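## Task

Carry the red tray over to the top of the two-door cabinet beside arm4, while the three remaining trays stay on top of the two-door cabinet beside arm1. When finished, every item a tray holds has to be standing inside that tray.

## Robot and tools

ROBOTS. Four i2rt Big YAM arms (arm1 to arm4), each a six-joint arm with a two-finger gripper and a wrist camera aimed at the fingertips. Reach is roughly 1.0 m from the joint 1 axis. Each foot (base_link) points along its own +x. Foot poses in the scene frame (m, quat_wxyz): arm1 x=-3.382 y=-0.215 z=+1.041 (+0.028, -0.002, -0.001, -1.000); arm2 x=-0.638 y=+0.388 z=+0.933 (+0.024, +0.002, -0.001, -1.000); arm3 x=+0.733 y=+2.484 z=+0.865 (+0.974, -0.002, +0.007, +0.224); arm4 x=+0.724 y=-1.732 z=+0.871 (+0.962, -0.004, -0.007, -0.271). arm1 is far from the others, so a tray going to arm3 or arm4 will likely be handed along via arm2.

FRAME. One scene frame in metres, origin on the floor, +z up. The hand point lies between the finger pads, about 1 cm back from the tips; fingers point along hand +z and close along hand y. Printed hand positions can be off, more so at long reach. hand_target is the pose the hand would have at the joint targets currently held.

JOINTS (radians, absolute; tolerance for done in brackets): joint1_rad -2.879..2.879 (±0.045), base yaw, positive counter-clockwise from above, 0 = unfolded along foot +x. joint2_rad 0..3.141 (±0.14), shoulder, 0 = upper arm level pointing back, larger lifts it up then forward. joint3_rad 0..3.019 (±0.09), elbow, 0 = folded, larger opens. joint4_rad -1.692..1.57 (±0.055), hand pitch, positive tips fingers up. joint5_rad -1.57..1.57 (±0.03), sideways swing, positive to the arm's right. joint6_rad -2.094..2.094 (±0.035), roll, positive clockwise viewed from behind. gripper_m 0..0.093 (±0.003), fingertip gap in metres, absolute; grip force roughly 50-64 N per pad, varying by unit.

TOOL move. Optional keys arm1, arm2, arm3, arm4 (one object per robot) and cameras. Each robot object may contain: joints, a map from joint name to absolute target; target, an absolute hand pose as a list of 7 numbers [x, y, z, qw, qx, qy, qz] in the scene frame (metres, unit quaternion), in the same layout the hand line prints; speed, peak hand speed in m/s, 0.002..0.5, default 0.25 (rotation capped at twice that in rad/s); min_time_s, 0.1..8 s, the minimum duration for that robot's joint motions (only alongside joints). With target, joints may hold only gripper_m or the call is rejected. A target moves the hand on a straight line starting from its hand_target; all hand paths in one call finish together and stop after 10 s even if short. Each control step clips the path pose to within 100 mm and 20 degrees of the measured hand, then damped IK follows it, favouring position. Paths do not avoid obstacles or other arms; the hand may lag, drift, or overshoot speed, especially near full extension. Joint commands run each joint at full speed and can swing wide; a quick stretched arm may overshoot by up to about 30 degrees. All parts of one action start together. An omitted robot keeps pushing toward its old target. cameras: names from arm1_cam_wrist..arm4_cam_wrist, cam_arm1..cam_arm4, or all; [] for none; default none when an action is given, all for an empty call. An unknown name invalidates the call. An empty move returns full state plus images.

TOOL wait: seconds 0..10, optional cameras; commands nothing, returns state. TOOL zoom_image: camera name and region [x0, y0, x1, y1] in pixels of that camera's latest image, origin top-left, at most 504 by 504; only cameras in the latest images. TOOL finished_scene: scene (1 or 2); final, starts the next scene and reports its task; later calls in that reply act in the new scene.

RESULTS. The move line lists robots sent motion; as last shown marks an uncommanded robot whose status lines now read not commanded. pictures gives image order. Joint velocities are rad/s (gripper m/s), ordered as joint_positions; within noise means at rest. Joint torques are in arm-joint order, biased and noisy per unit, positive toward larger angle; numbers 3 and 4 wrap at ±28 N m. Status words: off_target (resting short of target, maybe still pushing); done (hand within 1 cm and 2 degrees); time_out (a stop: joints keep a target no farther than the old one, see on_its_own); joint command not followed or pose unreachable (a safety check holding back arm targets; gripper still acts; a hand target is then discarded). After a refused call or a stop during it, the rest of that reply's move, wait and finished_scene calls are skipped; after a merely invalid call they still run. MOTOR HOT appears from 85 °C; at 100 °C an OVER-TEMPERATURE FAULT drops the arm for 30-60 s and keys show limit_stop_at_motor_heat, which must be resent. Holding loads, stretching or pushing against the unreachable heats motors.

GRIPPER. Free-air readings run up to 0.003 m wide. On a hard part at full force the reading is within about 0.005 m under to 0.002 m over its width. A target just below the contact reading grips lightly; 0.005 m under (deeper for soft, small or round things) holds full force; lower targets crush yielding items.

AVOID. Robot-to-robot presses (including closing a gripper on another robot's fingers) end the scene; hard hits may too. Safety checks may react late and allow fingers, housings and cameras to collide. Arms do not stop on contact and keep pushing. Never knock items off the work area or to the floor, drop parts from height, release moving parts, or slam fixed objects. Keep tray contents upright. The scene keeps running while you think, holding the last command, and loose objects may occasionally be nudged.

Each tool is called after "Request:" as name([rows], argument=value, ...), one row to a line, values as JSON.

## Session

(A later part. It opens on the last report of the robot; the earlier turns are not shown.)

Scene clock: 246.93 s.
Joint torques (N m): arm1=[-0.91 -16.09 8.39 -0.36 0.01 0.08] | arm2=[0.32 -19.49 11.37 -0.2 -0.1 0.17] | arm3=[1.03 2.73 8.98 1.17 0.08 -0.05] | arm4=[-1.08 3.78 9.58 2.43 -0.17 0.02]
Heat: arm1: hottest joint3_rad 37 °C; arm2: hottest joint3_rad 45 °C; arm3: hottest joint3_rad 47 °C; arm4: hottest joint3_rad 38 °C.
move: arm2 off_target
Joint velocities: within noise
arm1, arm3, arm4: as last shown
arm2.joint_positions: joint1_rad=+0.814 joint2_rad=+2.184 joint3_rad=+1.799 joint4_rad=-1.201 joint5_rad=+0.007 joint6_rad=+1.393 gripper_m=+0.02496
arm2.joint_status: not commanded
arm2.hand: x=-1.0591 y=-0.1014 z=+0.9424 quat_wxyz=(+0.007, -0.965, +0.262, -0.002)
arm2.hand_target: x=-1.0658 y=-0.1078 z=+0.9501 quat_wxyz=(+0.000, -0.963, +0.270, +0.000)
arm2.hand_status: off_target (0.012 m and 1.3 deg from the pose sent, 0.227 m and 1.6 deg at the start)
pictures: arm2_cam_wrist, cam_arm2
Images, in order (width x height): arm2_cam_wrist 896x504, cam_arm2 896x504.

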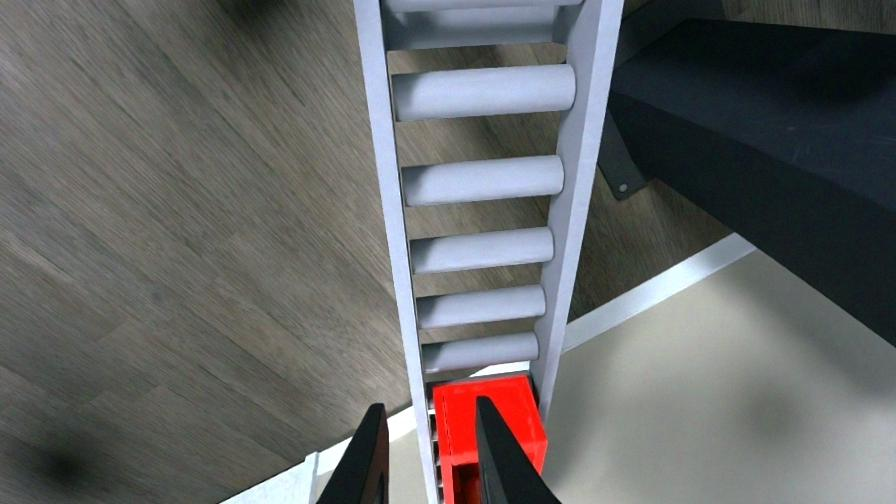

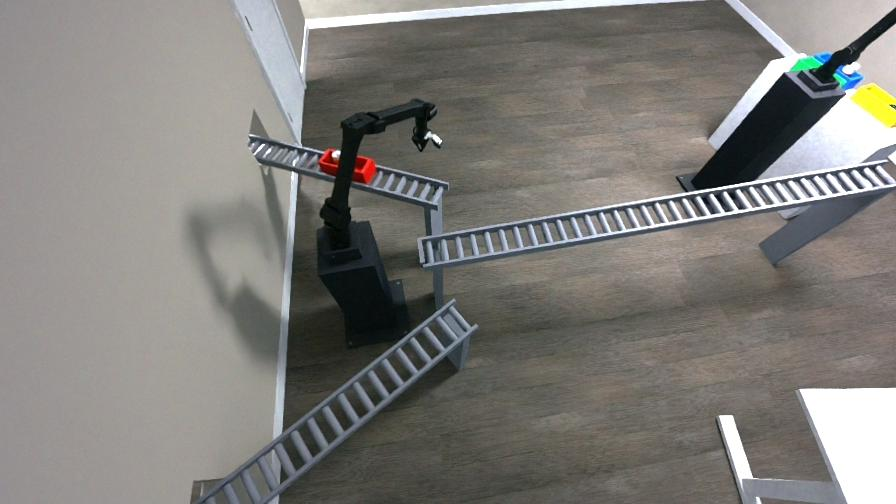

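Request:
move(arm4={"joints":{"joint1_rad":1.35,"joint2_rad":1.3,"joint3_rad":1.447,"joint4_rad":-1.5,"joint5_rad":0,"gripper_m":0.04},"min_time_s":2.5})

Request:
move(arm4={"target":[1.08,-1.27,0.93,0,0.959,-0.284,0],"speed":0.35}, cameras=["cam_arm4","arm4_cam_wrist"])

Scene clock: 252.70 s.
Joint torques (N m): arm1=[-0.67 -15.91 8.42 -0.34 0.02 0.11] | arm2=[0.5 -19.66 11.33 -0.2 -0.1 0.17] | arm3=[0.91 2.43 8.95 1.2 0.08 -0.05] | arm4=[-1.26 -8.7 9.61 0.59 -0.05 -0.07]
Heat: arm1: hottest joint3_rad 37 °C; arm2: hottest joint3_rad 45 °C; arm3: hottest joint3_rad 47 °C; arm4: hottest joint3_rad 39 °C.
move: arm4 done
Joint velocities: within noise
arm1, arm2, arm3: as last shown
arm4.joint_positions: joint1_rad=+1.351 joint2_rad=+1.298 joint3_rad=+1.447 joint4_rad=-1.492 joint5_rad=-0.002 joint6_rad=-0.553 gripper_m=+0.04009
arm4.joint_status: all done
arm4.hand: x=+1.0116 y=-1.4270 z=+1.1989 quat_wxyz=(-0.113, +0.623, -0.774, -0.007)
arm4.hand_target: x=+1.0110 y=-1.4286 z=+1.1980 quat_wxyz=(-0.108, +0.623, -0.774, -0.005)
arm4.hand_status: not commanded
pictures: none

Scene clock: 255.43 s.
Joint torques (N m): arm1=[-0.62 -15.79 8.42 -0.34 0.03 0.09] | arm2=[0.38 -19.6 11.38 -0.18 -0.11 0.17] | arm3=[1.03 2.49 8.92 1.21 0.08 -0.05] | arm4=[-0.15 -17.73 12.41 0.36 -0.13 -0.21]
Heat: arm1: hottest joint3_rad 37 °C; arm2: hottest joint3_rad 46 °C; arm3: hottest joint3_rad 47 °C; arm4: hottest joint3_rad 39 °C.
move: arm4 off_target
Joint velocities: within noise
arm1, arm2, arm3: as last shown
arm4.joint_positions: joint1_rad=+1.450 joint2_rad=+1.950 joint3_rad=+1.523 joint4_rad=-1.175 joint5_rad=-0.016 joint6_rad=-1.642 gripper_m=+0.04009
arm4.joint_status: not commanded
arm4.hand: x=+1.0721 y=-1.2872 z=+0.9202 quat_wxyz=(+0.016, +0.955, -0.295, -0.006)
arm4.hand_target: x=+1.0794 y=-1.2706 z=+0.9302 quat_wxyz=(+0.000, +0.959, -0.284, +0.000)
arm4.hand_status: off_target (0.021 m and 2.4 deg from the pose sent, 0.319 m and 70.3 deg at the start)
pictures: arm4_cam_wrist, cam_arm4
Images, in order (width x height): arm4_cam_wrist 896x504, cam_arm4 896x504.

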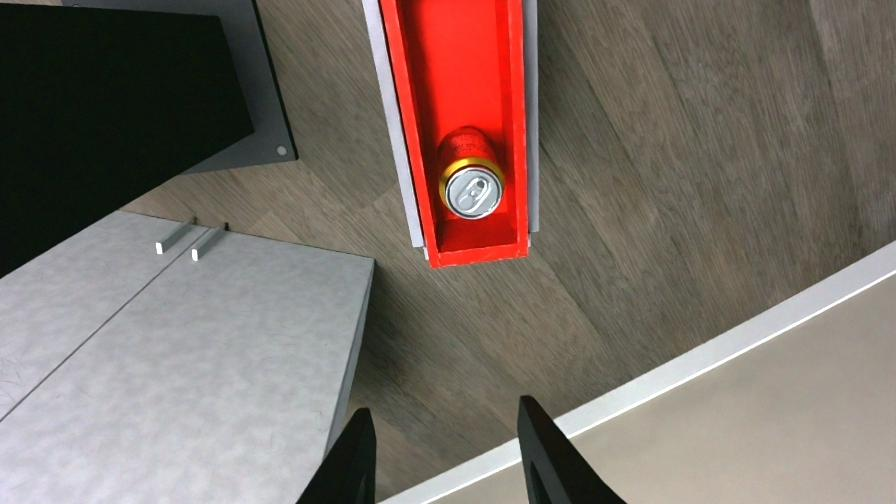

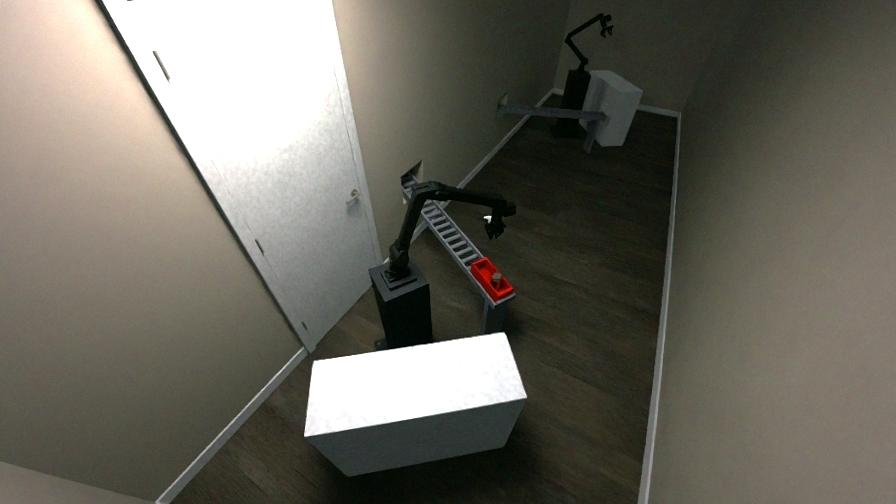

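Request:
move(arm4={"target":[1.038,-1.295,0.76,0,0.972,-0.233,0]}, cameras=["arm4_cam_wrist"])

Scene clock: 264.10 s.
Joint torques (N m): arm1=[-0.97 -15.85 8.42 -0.36 0.02 0.09] | arm2=[0.44 -19.43 11.38 -0.18 -0.11 0.17] | arm3=[1.03 2.43 8.98 1.17 0.08 -0.05] | arm4=[0.26 -17.61 6.89 0.76 -0.16 -0.22]
Heat: arm1: hottest joint3_rad 37 °C; arm2: hottest joint3_rad 47 °C; arm3: hottest joint3_rad 47 °C; arm4: hottest joint3_rad 42 °C.
move: arm4 done
Joint velocities: within noise
arm1, arm2, arm3: as last shown
arm4.joint_positions: joint1_rad=+1.487 joint2_rad=+2.117 joint3_rad=+1.296 joint4_rad=-0.756 joint5_rad=-0.016 joint6_rad=-1.710 gripper_m=+0.04009
arm4.joint_status: not commanded
arm4.hand: x=+1.0393 y=-1.3003 z=+0.7605 quat_wxyz=(+0.005, +0.970, -0.244, -0.002)
arm4.hand_target: x=+1.0379 y=-1.2950 z=+0.7600 quat_wxyz=(+0.000, +0.972, -0.233, +0.000)
arm4.hand_status: done (0.006 m and 1.5 deg from the pose sent, 0.164 m and 7.6 deg at the start)
Images, in order (width x height): arm4_cam_wrist 896x504.

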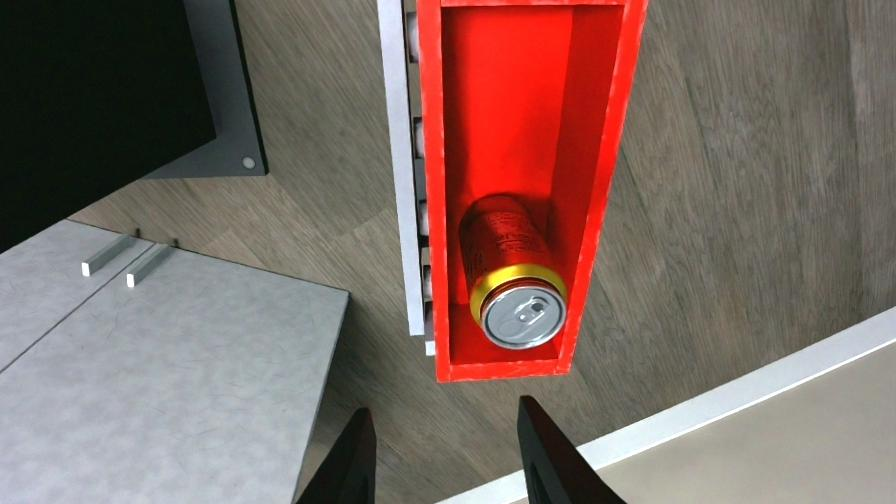

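Request:
move(arm4={"target":[1.0355,-1.300,0.65,0,0.974,-0.225,0],"joints":{"gripper_m":0.036}}, cameras=["arm4_cam_wrist"])

Scene clock: 270.23 s.
Joint torques (N m): arm1=[-0.73 -15.74 8.42 -0.36 0.01 0.09] | arm2=[0.38 -19.49 11.4 -0.16 -0.11 0.17] | arm3=[0.97 2.37 8.96 1.2 0.06 -0.04] | arm4=[-0.91 -19.43 6.54 0.65 -0.15 -0.21]
Heat: arm1: hottest joint3_rad 37 °C; arm2: hottest joint3_rad 47 °C; arm3: hottest joint3_rad 47 °C; arm4: hottest joint3_rad 41 °C.
move: arm4 off_target
Joint velocities: within noise
arm1, arm2, arm3: as last shown
arm4.joint_positions: joint1_rad=+1.487 joint2_rad=+2.345 joint3_rad=+1.296 joint4_rad=-0.552 joint5_rad=-0.016 joint6_rad=-1.725 gripper_m=+0.03609
arm4.joint_status: all done
arm4.hand: x=+1.0302 y=-1.3158 z=+0.6438 quat_wxyz=(+0.016, +0.971, -0.237, -0.007)
arm4.hand_target: x=+1.0352 y=-1.3002 z=+0.6502 quat_wxyz=(+0.000, +0.974, -0.225, +0.000)
arm4.hand_status: off_target (0.018 m and 2.5 deg from the pose sent, 0.111 m and 2.4 deg at the start)
Images, in order (width x height): arm4_cam_wrist 896x504.

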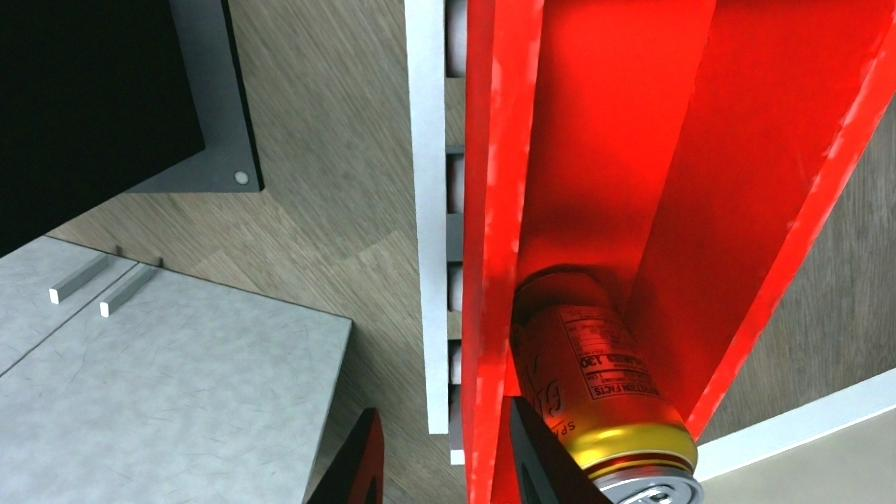

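Request:
move(arm4={"target":[1.0445,-1.285,0.625,0,0.974,-0.225,0],"speed":0.1}, cameras=["arm4_cam_wrist"])

Scene clock: 277.63 s.
Joint torques (N m): arm1=[-0.79 -15.91 8.42 -0.4 0.01 0.09] | arm2=[0.5 -19.43 11.38 -0.21 -0.07 0.16] | arm3=[1.2 2.2 8.87 1.2 0.09 -0.04] | arm4=[-0.32 -17.67 7.47 0.59 -0.15 -0.21]
Heat: arm1: hottest joint3_rad 37 °C; arm2: hottest joint3_rad 47 °C; arm3: hottest joint3_rad 47 °C; arm4: hottest joint3_rad 40 °C.
move: arm4 off_target
Joint velocities: within noise
arm1.joint_positions: joint1_rad=-1.493 joint2_rad=+1.709 joint3_rad=+1.468 joint4_rad=-1.333 joint5_rad=+0.002 joint6_rad=-1.400 gripper_m=+0.02390
arm1.joint_status: not commanded
arm1.hand: x=-3.4491 y=+0.2927 z=+1.1969 quat_wxyz=(-0.002, -1.000, +0.018, +0.001)
arm1.hand_target: x=-3.4500 y=+0.2999 z=+1.2000 quat_wxyz=(+0.000, -1.000, +0.020, +0.000)
arm1.hand_status: not commanded
arm2, arm3: as last shown
arm4.joint_positions: joint1_rad=+1.490 joint2_rad=+2.400 joint3_rad=+1.367 joint4_rad=-0.550 joint5_rad=-0.016 joint6_rad=-1.725 gripper_m=+0.03609
arm4.joint_status: not commanded
arm4.hand: x=+1.0425 y=-1.2974 z=+0.6295 quat_wxyz=(+0.007, +0.972, -0.236, -0.003)
arm4.hand_target: x=+1.0442 y=-1.2852 z=+0.6253 quat_wxyz=(+0.000, +0.974, -0.225, +0.000)
arm4.hand_status: off_target (0.013 m and 1.6 deg from the pose sent, 0.039 m and 2.4 deg at the start)
Images, in order (width x height): arm4_cam_wrist 896x504.

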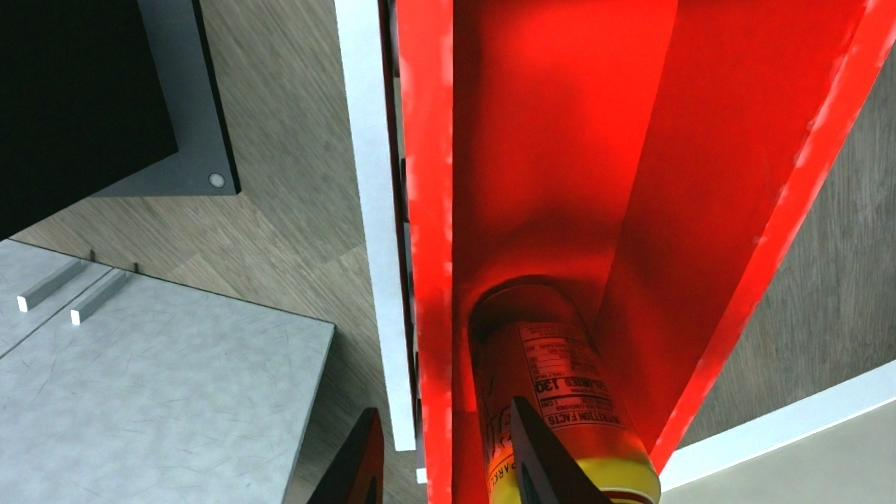

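Request:
move(arm4={"target":[1.043,-1.287,0.573,0,0.974,-0.225,0],"speed":0.08}, cameras=["arm4_cam_wrist"])

Request:
move(arm4={"joints":{"gripper_m":0.002}})

Request:
move(arm4={"target":[1.043,-1.29,0.65,0,0.974,-0.225,0.015],"speed":0.06}, cameras=["arm4_cam_wrist","cam_arm4"])

Request:
zoom_image(camera="cam_arm4", region=[360, 170, 560, 350])

Scene clock: 282.77 s.
Joint torques (N m): arm1=[-0.97 -16.03 8.38 -0.4 -0.01 0.07] | arm2=[0.26 -19.49 11.32 -0.25 -0.11 0.16] | arm3=[0.91 2.55 8.99 1.2 0.06 -0.06] | arm4=[-0.62 -18.2 6.64 0.88 -0.17 -0.18]
Heat: arm1: hottest joint3_rad 37 °C; arm2: hottest joint3_rad 48 °C; arm3: hottest joint3_rad 47 °C; arm4: hottest joint3_rad 39 °C.
move: arm4 off_target
Joint velocities: within noise
arm1, arm2, arm3: as last shown
arm4.joint_positions: joint1_rad=+1.491 joint2_rad=+2.516 joint3_rad=+1.415 joint4_rad=-0.486 joint5_rad=-0.016 joint6_rad=-1.725 gripper_m=+0.03609
arm4.joint_status: not commanded
arm4.hand: x=+1.0412 y=-1.2994 z=+0.5776 quat_wxyz=(+0.009, +0.972, -0.236, -0.004)
arm4.hand_target: x=+1.0428 y=-1.2873 z=+0.5733 quat_wxyz=(+0.000, +0.974, -0.225, +0.000)
arm4.hand_status: off_target (0.013 m and 1.7 deg from the pose sent, 0.057 m and 1.6 deg at the start)
Images, in order (width x height): arm4_cam_wrist 896x504.

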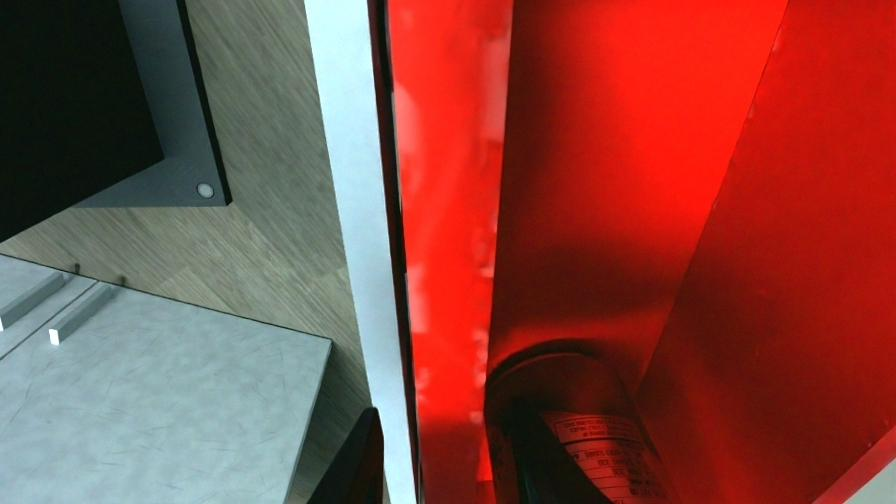

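Scene clock: 283.33 s.
Joint torques (N m): arm1=[-0.91 -15.74 8.36 -0.35 0.01 0.08] | arm2=[0.38 -19.6 11.32 -0.17 -0.09 0.15] | arm3=[0.91 2.37 9.01 1.2 0.06 -0.06] | arm4=[-0.26 -17.44 6.71 0.91 -0.18 -0.31]
Heat: arm1: hottest joint3_rad 37 °C; arm2: hottest joint3_rad 48 °C; arm3: hottest joint3_rad 47 °C; arm4: hottest joint3_rad 39 °C.
move: arm4 off_target
Joint velocities: within noise
arm1, arm2: as last shown
arm3.joint_positions: joint1_rad=-0.423 joint2_rad=+0.637 joint3_rad=+1.333 joint4_rad=-1.526 joint5_rad=+0.222 joint6_rad=+0.654 gripper_m=+0.09396
arm3.joint_status: not commanded
arm3.hand: x=+0.9557 y=+2.4547 z=+1.3375 quat_wxyz=(-0.369, -0.322, -0.872, -0.018)
arm3.hand_target: x=+0.9552 y=+2.4547 z=+1.3501 quat_wxyz=(-0.382, -0.321, -0.866, -0.024)
arm3.hand_status: not commanded
arm4.joint_positions: joint1_rad=+1.491 joint2_rad=+2.516 joint3_rad=+1.415 joint4_rad=-0.486 joint5_rad=-0.017 joint6_rad=-1.710 gripper_m=+0.01223
arm4.joint_status: gripper_m off_target (ended at +0.01225, target +0.00200)
arm4.hand: x=+1.0411 y=-1.2995 z=+0.5776 quat_wxyz=(+0.009, +0.970, -0.243, -0.004)
arm4.hand_target: x=+1.0428 y=-1.2873 z=+0.5733 quat_wxyz=(+0.000, +0.974, -0.225, +0.000)
arm4.hand_status: not commanded
pictures: none

Scene clock: 285.23 s.
Joint torques (N m): arm1=[-0.97 -15.74 8.38 -0.39 0.03 0.08] | arm2=[0.5 -19.37 11.37 -0.17 -0.1 0.15] | arm3=[1.08 2.43 8.95 1.14 0.06 -0.06] | arm4=[-0.09 -23.82 5.45 0.36 0.16 -0.17]
Heat: arm1: hottest joint3_rad 37 °C; arm2: hottest joint3_rad 48 °C; arm3: hottest joint3_rad 47 °C; arm4: hottest joint3_rad 39 °C.
move: arm4 off_target
Joint velocities: within noise
arm1, arm3: as last shown
arm2.joint_positions: joint1_rad=+0.814 joint2_rad=+2.184 joint3_rad=+1.799 joint4_rad=-1.201 joint5_rad=+0.007 joint6_rad=+1.393 gripper_m=+0.02496
arm2.joint_status: not commanded
arm2.hand: x=-1.0591 y=-0.1014 z=+0.9424 quat_wxyz=(+0.007, -0.965, +0.262, -0.002)
arm2.hand_target: x=-1.0658 y=-0.1078 z=+0.9501 quat_wxyz=(+0.000, -0.963, +0.270, +0.000)
arm2.hand_status: not commanded
arm4.joint_positions: joint1_rad=+1.496 joint2_rad=+2.415 joint3_rad=+1.339 joint4_rad=-0.549 joint5_rad=+0.003 joint6_rad=-1.718 gripper_m=+0.01223
arm4.joint_status: not commanded
arm4.hand: x=+1.0301 y=-1.3151 z=+0.6169 quat_wxyz=(+0.030, +0.971, -0.237, -0.002)
arm4.hand_target: x=+1.0424 y=-1.2906 z=+0.6494 quat_wxyz=(+0.000, +0.974, -0.225, +0.015)
arm4.hand_status: off_target (0.043 m and 4.2 deg from the pose sent, 0.073 m and 3.2 deg at the start)
Images, in order (width x height): arm4_cam_wrist 896x504, cam_arm4 896x504.

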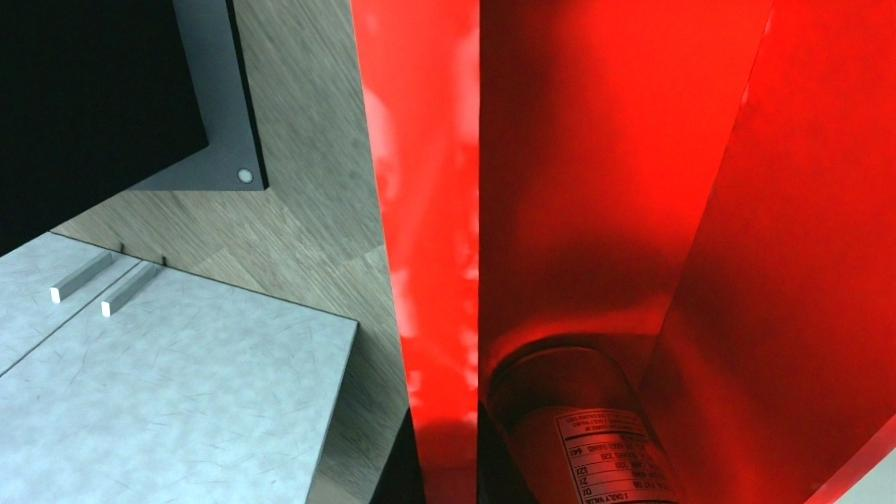

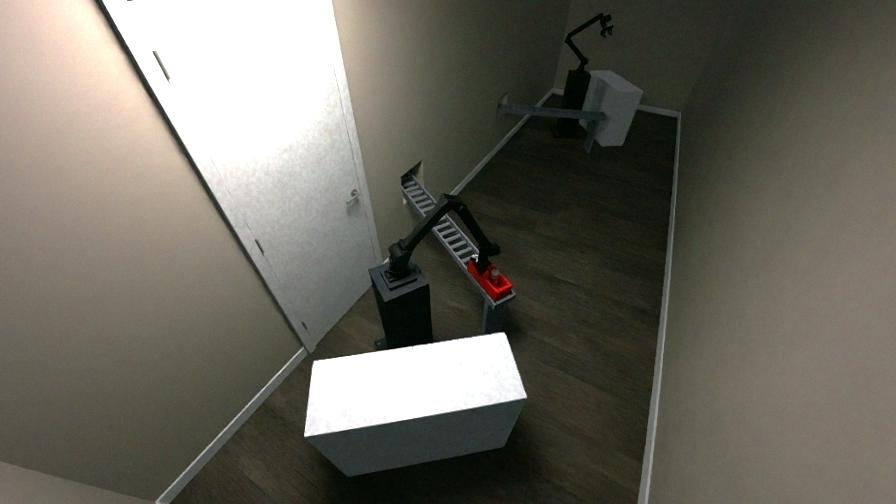

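Scaled by 2.520 from the camera's image (finer frame: 1280x720).

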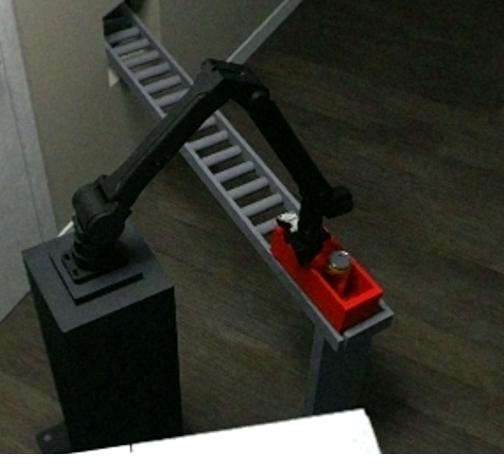

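Request:
move(arm4={"target":[1.035,-1.31,0.82,-0.03,0.974,-0.225,0.02],"speed":0.12})

Request:
move(arm4={"target":[1.02,-1.32,1.13,-0.03,0.974,-0.225,0.02],"speed":0.15}, cameras=["arm4_cam_wrist","cam_arm4"])

Request:
zoom_image(camera="cam_arm4", region=[360, 170, 560, 350])

Scene clock: 294.30 s.
Joint torques (N m): arm1=[-0.56 -15.85 8.42 -0.38 0.02 0.1] | arm2=[0.67 -19.6 11.37 -0.2 -0.11 0.15] | arm3=[1.14 2.67 8.99 1.18 0.08 -0.04] | arm4=[-2.14 -20.13 7.68 0.49 0 -0.19]
Heat: arm1: hottest joint3_rad 37 °C; arm2: hottest joint3_rad 48 °C; arm3: hottest joint3_rad 48 °C; arm4: hottest joint3_rad 38 °C.
move: arm4 off_target
Joint velocities: within noise
arm1, arm2, arm3: as last shown
arm4.joint_positions: joint1_rad=+1.496 joint2_rad=+1.996 joint3_rad=+1.190 joint4_rad=-0.752 joint5_rad=-0.007 joint6_rad=-1.735 gripper_m=+0.01223
arm4.joint_status: not commanded
arm4.hand: x=+1.0205 y=-1.3207 z=+0.7931 quat_wxyz=(-0.003, +0.974, -0.228, +0.006)
arm4.hand_target: x=+1.0346 y=-1.3105 z=+0.8197 quat_wxyz=(-0.030, +0.974, -0.225, +0.020)
arm4.hand_status: off_target (0.032 m and 3.6 deg from the pose sent, 0.203 m and 7.4 deg at the start)
pictures: none

Scene clock: 297.17 s.
Joint torques (N m): arm1=[-0.85 -15.62 8.44 -0.38 0 0.1] | arm2=[0.32 -19.72 11.33 -0.17 -0.09 0.17] | arm3=[1.03 2.55 8.99 1.09 0.07 -0.06] | arm4=[-1.96 -17.44 16.18 0.18 0 -0.24]
Heat: arm1: hottest joint3_rad 37 °C; arm2: hottest joint3_rad 48 °C; arm3: hottest joint3_rad 48 °C; arm4: hottest joint3_rad 40 °C.
move: arm4 off_target
Joint velocities: within noise
arm1, arm2, arm3: as last shown
arm4.joint_positions: joint1_rad=+1.496 joint2_rad=+1.643 joint3_rad=+1.522 joint4_rad=-1.498 joint5_rad=-0.007 joint6_rad=-1.735 gripper_m=+0.01223
arm4.joint_status: not commanded
arm4.hand: x=+1.0038 y=-1.3362 z=+1.0788 quat_wxyz=(+0.025, +0.973, -0.228, -0.006)
arm4.hand_target: x=+1.0174 y=-1.3234 z=+1.1299 quat_wxyz=(-0.030, +0.974, -0.225, +0.021)
arm4.hand_status: off_target (0.056 m and 7.0 deg from the pose sent, 0.337 m and 3.5 deg at the start)
Images, in order (width x height): arm4_cam_wrist 896x504, cam_arm4 896x504.

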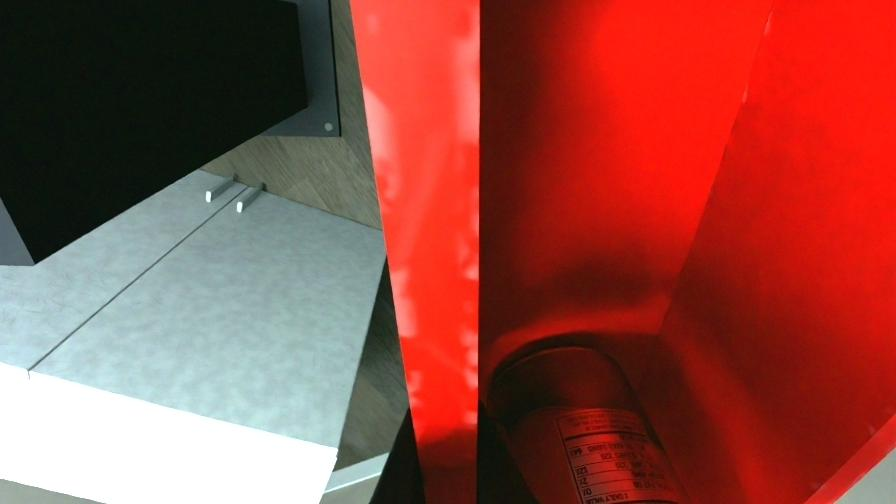

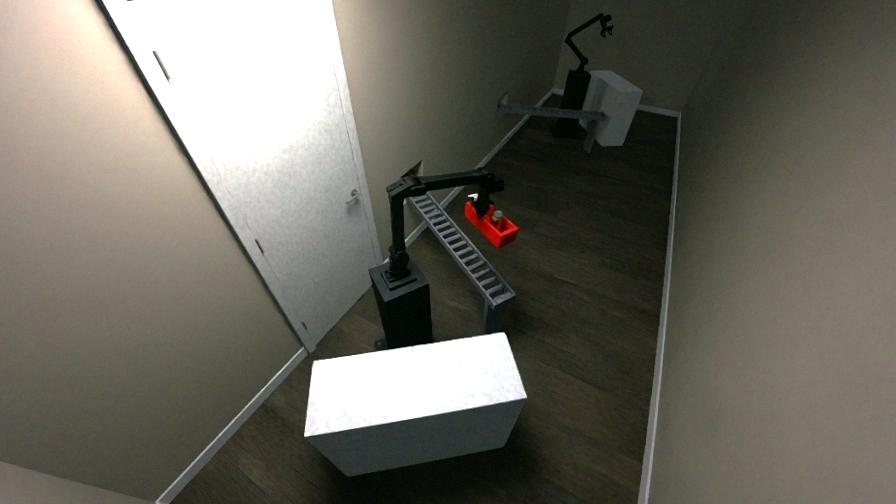

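Scaled by 2.520 from the camera's image (finer frame: 1280x720).

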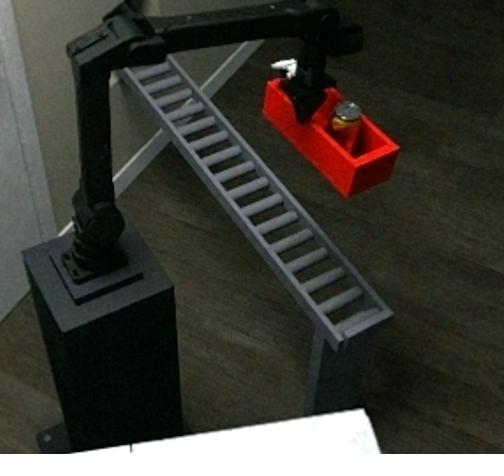

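Request:
move(arm4={"joints":{"joint1_rad":-0.09,"joint6_rad":-1.342},"min_time_s":3.8}, cameras=["arm4_cam_wrist","cam_arm4"])

Request:
zoom_image(camera="cam_arm4", region=[290, 200, 570, 460])

Scene clock: 308.73 s.
Joint torques (N m): arm1=[-0.67 -15.79 8.43 -0.42 0.01 0.1] | arm2=[0.44 -19.66 11.38 -0.17 -0.09 0.16] | arm3=[0.91 2.43 8.98 1.2 0.09 -0.06] | arm4=[-0.15 -16.73 16.38 0.49 0.13 0.1]
Heat: arm1: hottest joint3_rad 37 °C; arm2: hottest joint3_rad 48 °C; arm3: hottest joint3_rad 48 °C; arm4: hottest joint3_rad 47 °C.
move: arm4 done
Joint velocities: within noise
arm1, arm2, arm3: as last shown
arm4.joint_positions: joint1_rad=-0.099 joint2_rad=+1.643 joint3_rad=+1.522 joint4_rad=-1.498 joint5_rad=-0.009 joint6_rad=-1.357 gripper_m=+0.01223
arm4.joint_status: all done
arm4.hand: x=+1.1076 y=-2.0209 z=+1.0881 quat_wxyz=(+0.006, +0.346, -0.938, -0.015)
arm4.hand_target: x=+1.1236 y=-2.0286 z=+1.1395 quat_wxyz=(-0.024, +0.344, -0.938, +0.038)
arm4.hand_status: not commanded
Images, in order (width x height): arm4_cam_wrist 896x504, cam_arm4 896x504.

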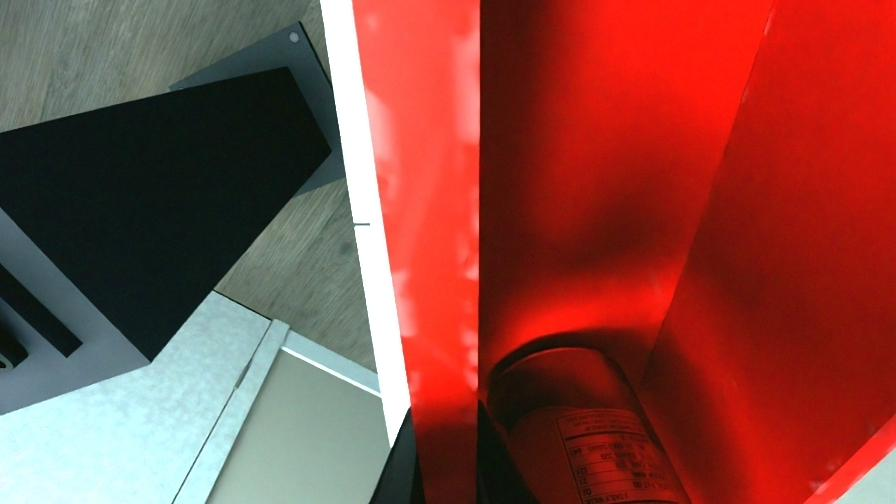

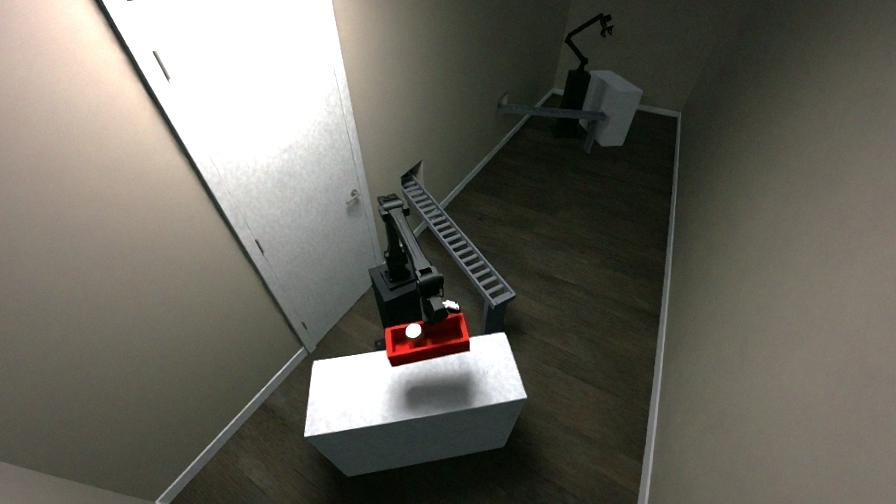

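Scaled by 1.800 from the camera's image (finer frame: 1280x720).

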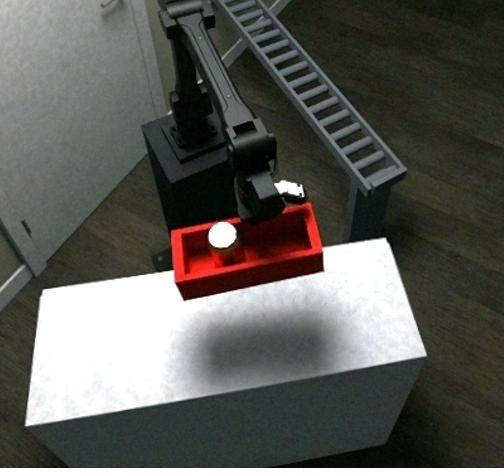

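Request:
move(arm4={"target":[1.121,-2.03,0.96,-0.024,0.344,-0.938,0.038],"speed":0.12})

Request:
move(arm4={"target":[1.121,-2.03,0.91,-0.02,0.344,-0.938,0.03],"speed":0.06}, cameras=["cam_arm4","arm4_cam_wrist"])

Request:
zoom_image(camera="cam_arm4", region=[330, 280, 530, 440])

Scene clock: 328.03 s.
Joint torques (N m): arm1=[-1.03 -15.85 8.47 -0.4 0 0.09] | arm2=[0.5 -19.43 11.43 -0.23 -0.11 0.17] | arm3=[0.85 2.43 8.99 1.21 0.07 -0.05] | arm4=[-0.21 -15.91 10.18 1.13 0.11 0.01]
Heat: arm1: hottest joint3_rad 38 °C; arm2: hottest joint3_rad 49 °C; arm3: hottest joint3_rad 48 °C; arm4: hottest joint3_rad 54 °C.
move: arm4 off_target
Joint velocities: within noise
arm1, arm2, arm3: as last shown
arm4.joint_positions: joint1_rad=-0.099 joint2_rad=+1.725 joint3_rad=+1.218 joint4_rad=-1.057 joint5_rad=-0.010 joint6_rad=-1.356 gripper_m=+0.01223
arm4.joint_status: not commanded
arm4.hand: x=+1.1081 y=-2.0216 z=+0.9392 quat_wxyz=(-0.009, +0.346, -0.938, +0.007)
arm4.hand_target: x=+1.1205 y=-2.0295 z=+0.9603 quat_wxyz=(-0.024, +0.344, -0.938, +0.038)
arm4.hand_status: off_target (0.026 m and 3.9 deg from the pose sent, 0.129 m and 7.0 deg at the start)
pictures: none

Scene clock: 329.37 s.
Joint torques (N m): arm1=[-0.73 -15.74 8.44 -0.4 0.01 0.09] | arm2=[0.44 -19.49 11.41 -0.23 -0.11 0.16] | arm3=[1.08 2.49 8.94 1.16 0.08 -0.06] | arm4=[-0.5 -16.73 9.33 1.31 0.06 -0.01]
Heat: arm1: hottest joint3_rad 38 °C; arm2: hottest joint3_rad 49 °C; arm3: hottest joint3_rad 48 °C; arm4: hottest joint3_rad 53 °C.
move: arm4 off_target
Joint velocities: within noise
arm1.joint_positions: joint1_rad=-1.493 joint2_rad=+1.709 joint3_rad=+1.468 joint4_rad=-1.333 joint5_rad=+0.002 joint6_rad=-1.400 gripper_m=+0.02390
arm1.joint_status: not commanded
arm1.hand: x=-3.4491 y=+0.2927 z=+1.1969 quat_wxyz=(-0.002, -1.000, +0.018, +0.001)
arm1.hand_target: x=-3.4500 y=+0.2999 z=+1.2000 quat_wxyz=(+0.000, -1.000, +0.020, +0.000)
arm1.hand_status: not commanded
arm2, arm3: as last shown
arm4.joint_positions: joint1_rad=-0.099 joint2_rad=+1.793 joint3_rad=+1.174 joint4_rad=-0.953 joint5_rad=-0.012 joint6_rad=-1.356 gripper_m=+0.01223
arm4.joint_status: not commanded
arm4.hand: x=+1.1086 y=-2.0217 z=+0.8939 quat_wxyz=(-0.008, +0.346, -0.938, +0.004)
arm4.hand_target: x=+1.1207 y=-2.0296 z=+0.9104 quat_wxyz=(-0.020, +0.344, -0.938, +0.030)
arm4.hand_status: off_target (0.022 m and 3.3 deg from the pose sent, 0.033 m and 2.9 deg at the start)
pictures: arm4_cam_wrist, cam_arm4
Images, in order (width x height): arm4_cam_wrist 896x504, cam_arm4 896x504.

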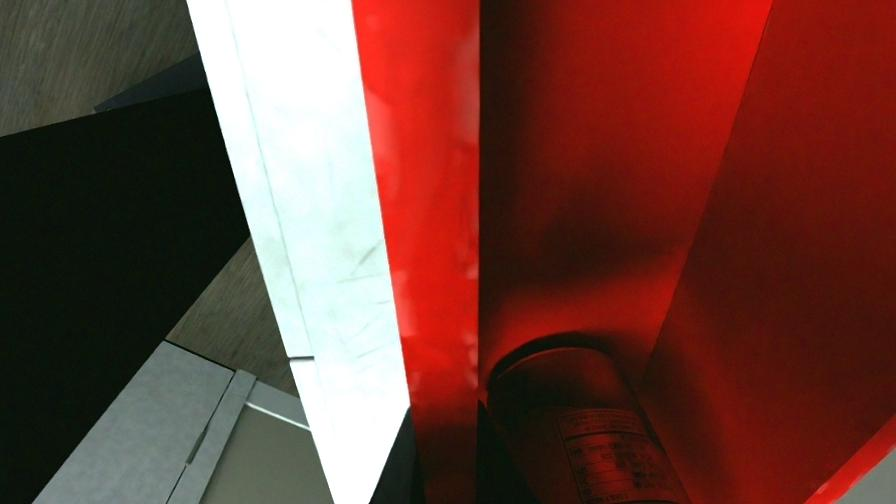

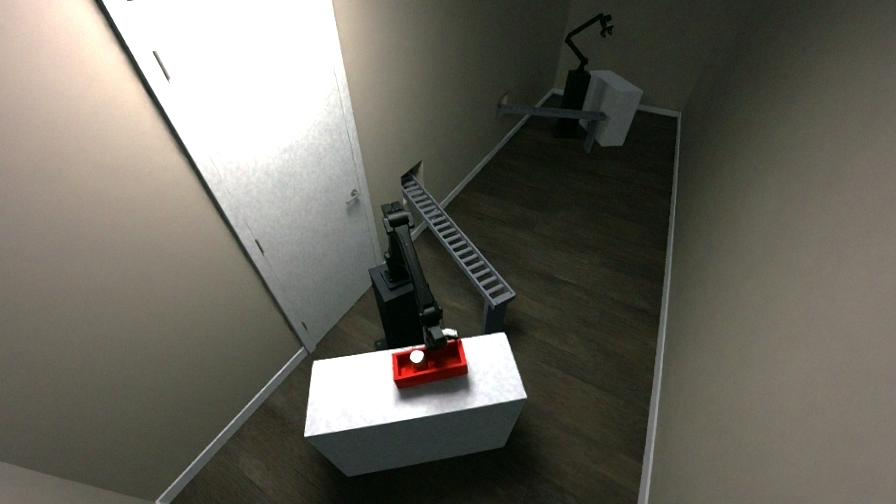

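Scaled by 2.520 from the camera's image (finer frame: 1280x720).

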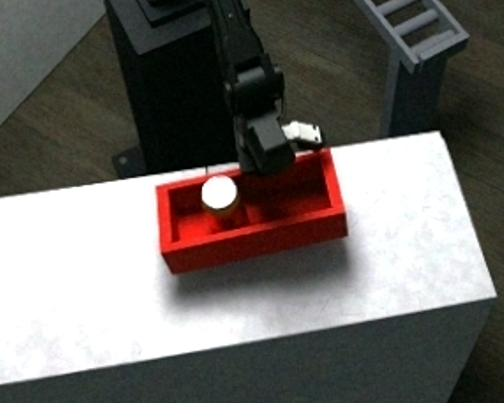

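Good position. Lower to contact.

Request:
move(arm4={"target":[1.121,-2.03,0.885,-0.02,0.344,-0.938,0.03],"speed":0.05})

Request:
move(arm4={"target":[1.119,-2.03,0.86,-0.015,0.344,-0.938,0.022],"speed":0.05}, cameras=["cam_arm4"])

Request:
zoom_image(camera="cam_arm4", region=[330, 280, 530, 440])

Scene clock: 333.00 s.
Joint torques (N m): arm1=[-0.97 -15.79 8.46 -0.4 0 0.09] | arm2=[0.44 -19.66 11.37 -0.2 -0.09 0.16] | arm3=[1.14 2.67 8.94 1.14 0.08 -0.05] | arm4=[-0.79 -16.91 8.95 1.01 0.11 0.03]
Heat: arm1: hottest joint3_rad 38 °C; arm2: hottest joint3_rad 49 °C; arm3: hottest joint3_rad 48 °C; arm4: hottest joint3_rad 52 °C.
move: arm4 off_target
Joint velocities: within noise
arm1, arm2, arm3: as last shown
arm4.joint_positions: joint1_rad=-0.099 joint2_rad=+1.832 joint3_rad=+1.149 joint4_rad=-0.891 joint5_rad=-0.012 joint6_rad=-1.356 gripper_m=+0.01223
arm4.joint_status: not commanded
arm4.hand: x=+1.1075 y=-2.0210 z=+0.8680 quat_wxyz=(-0.007, +0.346, -0.938, +0.003)
arm4.hand_target: x=+1.1207 y=-2.0296 z=+0.8854 quat_wxyz=(-0.020, +0.344, -0.938, +0.030)
arm4.hand_status: off_target (0.024 m and 3.5 deg from the pose sent, 0.017 m and 3.3 deg at the start)
pictures: none

Scene clock: 334.00 s.
Joint torques (N m): arm1=[-0.91 -15.62 8.39 -0.36 0.03 0.08] | arm2=[0.38 -19.49 11.34 -0.21 -0.1 0.15] | arm3=[1.08 2.61 8.95 1.14 0.08 -0.05] | arm4=[-1.49 -15.91 8.16 1.44 -0.21 0.04]
Heat: arm1: hottest joint3_rad 38 °C; arm2: hottest joint3_rad 49 °C; arm3: hottest joint3_rad 48 °C; arm4: hottest joint3_rad 52 °C.
move: arm4 off_target
Joint velocities: within noise
arm1, arm2: as last shown
arm3.joint_positions: joint1_rad=-0.423 joint2_rad=+0.637 joint3_rad=+1.333 joint4_rad=-1.526 joint5_rad=+0.222 joint6_rad=+0.654 gripper_m=+0.09396
arm3.joint_status: not commanded
arm3.hand: x=+0.9557 y=+2.4547 z=+1.3375 quat_wxyz=(-0.369, -0.322, -0.872, -0.018)
arm3.hand_target: x=+0.9552 y=+2.4547 z=+1.3501 quat_wxyz=(-0.382, -0.321, -0.866, -0.024)
arm3.hand_status: not commanded
arm4.joint_positions: joint1_rad=-0.099 joint2_rad=+1.864 joint3_rad=+1.147 joint4_rad=-0.859 joint5_rad=-0.004 joint6_rad=-1.356 gripper_m=+0.01223
arm4.joint_status: not commanded
arm4.hand: x=+1.1087 y=-2.0235 z=+0.8529 quat_wxyz=(-0.003, +0.346, -0.938, +0.004)
arm4.hand_target: x=+1.1189 y=-2.0299 z=+0.8604 quat_wxyz=(-0.015, +0.344, -0.938, +0.022)
arm4.hand_status: off_target (0.014 m and 2.5 deg from the pose sent, 0.017 m and 2.4 deg at the start)
Images, in order (width x height): cam_arm4 896x504.

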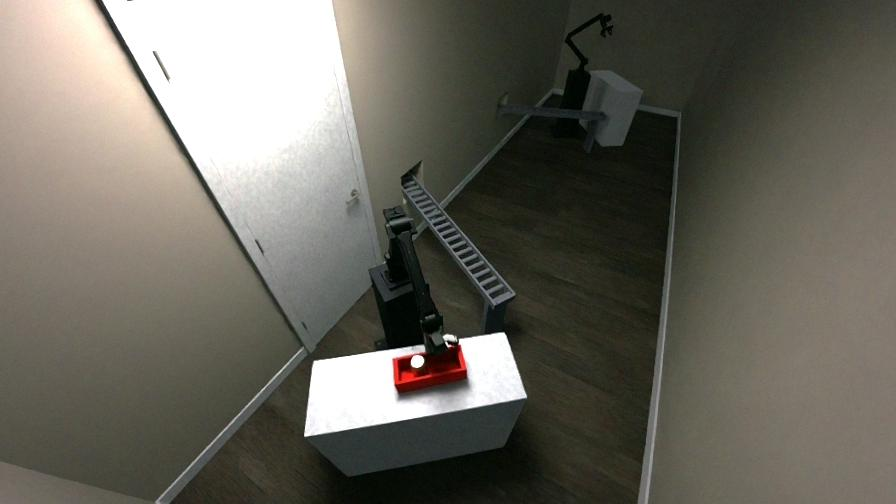

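Scaled by 2.520 from the camera's image (finer frame: 1280x720).

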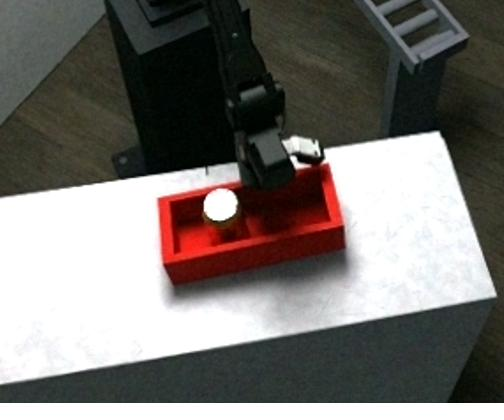

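Request:
move(arm4={"target":[1.116,-2.028,0.835,-0.008,0.345,-0.938,0.01],"speed":0.04})

Request:
move(arm4={"target":[1.113,-2.027,0.818,0,0.345,-0.938,0.003],"speed":0.04}, cameras=["cam_arm4"])

Request:
zoom_image(camera="cam_arm4", region=[330, 280, 530, 440])

Scene clock: 337.90 s.
Joint torques (N m): arm1=[-0.85 -15.85 8.43 -0.42 0.02 0.1] | arm2=[0.44 -19.6 11.32 -0.23 -0.09 0.16] | arm3=[1.38 2.49 8.95 1.18 0.08 -0.05] | arm4=[0.21 -14.1 7.54 1.52 -0.32 -0.03]
Heat: arm1: hottest joint3_rad 38 °C; arm2: hottest joint3_rad 49 °C; arm3: hottest joint3_rad 48 °C; arm4: hottest joint3_rad 51 °C.
move: arm4 done
Joint velocities: within noise
arm1, arm3: as last shown
arm2.joint_positions: joint1_rad=+0.814 joint2_rad=+2.184 joint3_rad=+1.799 joint4_rad=-1.201 joint5_rad=+0.007 joint6_rad=+1.393 gripper_m=+0.02496
arm2.joint_status: not commanded
arm2.hand: x=-1.0591 y=-0.1014 z=+0.9424 quat_wxyz=(+0.007, -0.965, +0.262, -0.002)
arm2.hand_target: x=-1.0658 y=-0.1078 z=+0.9501 quat_wxyz=(+0.000, -0.963, +0.270, +0.000)
arm2.hand_status: not commanded
arm4.joint_positions: joint1_rad=-0.099 joint2_rad=+1.895 joint3_rad=+1.147 joint4_rad=-0.829 joint5_rad=-0.002 joint6_rad=-1.354 gripper_m=+0.01223
arm4.joint_status: not commanded
arm4.hand: x=+1.1105 y=-2.0252 z=+0.8384 quat_wxyz=(-0.002, +0.346, -0.938, +0.004)
arm4.hand_target: x=+1.1159 y=-2.0279 z=+0.8351 quat_wxyz=(-0.008, +0.345, -0.938, +0.010)
arm4.hand_status: done (0.007 m and 1.0 deg from the pose sent, 0.020 m and 0.9 deg at the start)
pictures: none

Scene clock: 338.87 s.
Joint torques (N m): arm1=[-0.85 -15.79 8.44 -0.43 0.01 0.09] | arm2=[0.67 -19.55 11.34 -0.23 -0.1 0.17] | arm3=[1.03 2.26 9.02 1.17 0.06 -0.06] | arm4=[-0.73 -11.75 7.25 1.99 -0.09 -0.06]
Heat: arm1: hottest joint3_rad 38 °C; arm2: hottest joint3_rad 49 °C; arm3: hottest joint3_rad 48 °C; arm4: hottest joint3_rad 50 °C.
move: arm4 off_target
Joint velocities: within noise
arm1, arm2, arm3: as last shown
arm4.joint_positions: joint1_rad=-0.099 joint2_rad=+1.896 joint3_rad=+1.147 joint4_rad=-0.829 joint5_rad=-0.002 joint6_rad=-1.354 gripper_m=+0.01223
arm4.joint_status: not commanded
arm4.hand: x=+1.1104 y=-2.0253 z=+0.8381 quat_wxyz=(-0.002, +0.346, -0.938, +0.004)
arm4.hand_target: x=+1.1122 y=-2.0265 z=+0.8186 quat_wxyz=(+0.000, +0.345, -0.939, +0.003)
arm4.hand_status: off_target (0.020 m and 0.2 deg from the pose sent, 0.021 m and 0.3 deg at the start)
Images, in order (width x height): cam_arm4 896x504.

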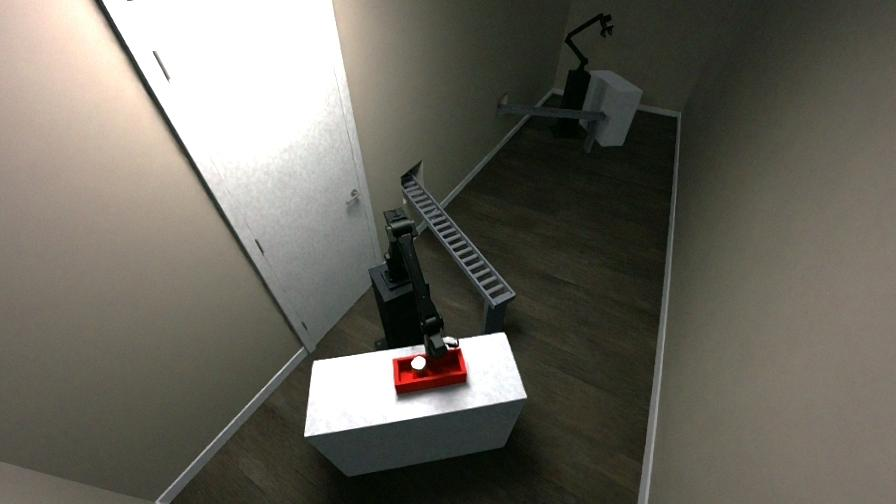

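Scaled by 2.520 from the camera's image (finer frame: 1280x720).

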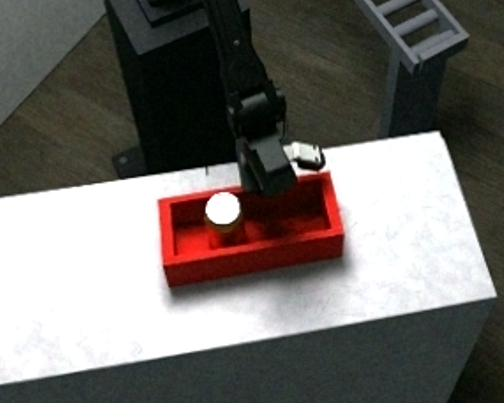

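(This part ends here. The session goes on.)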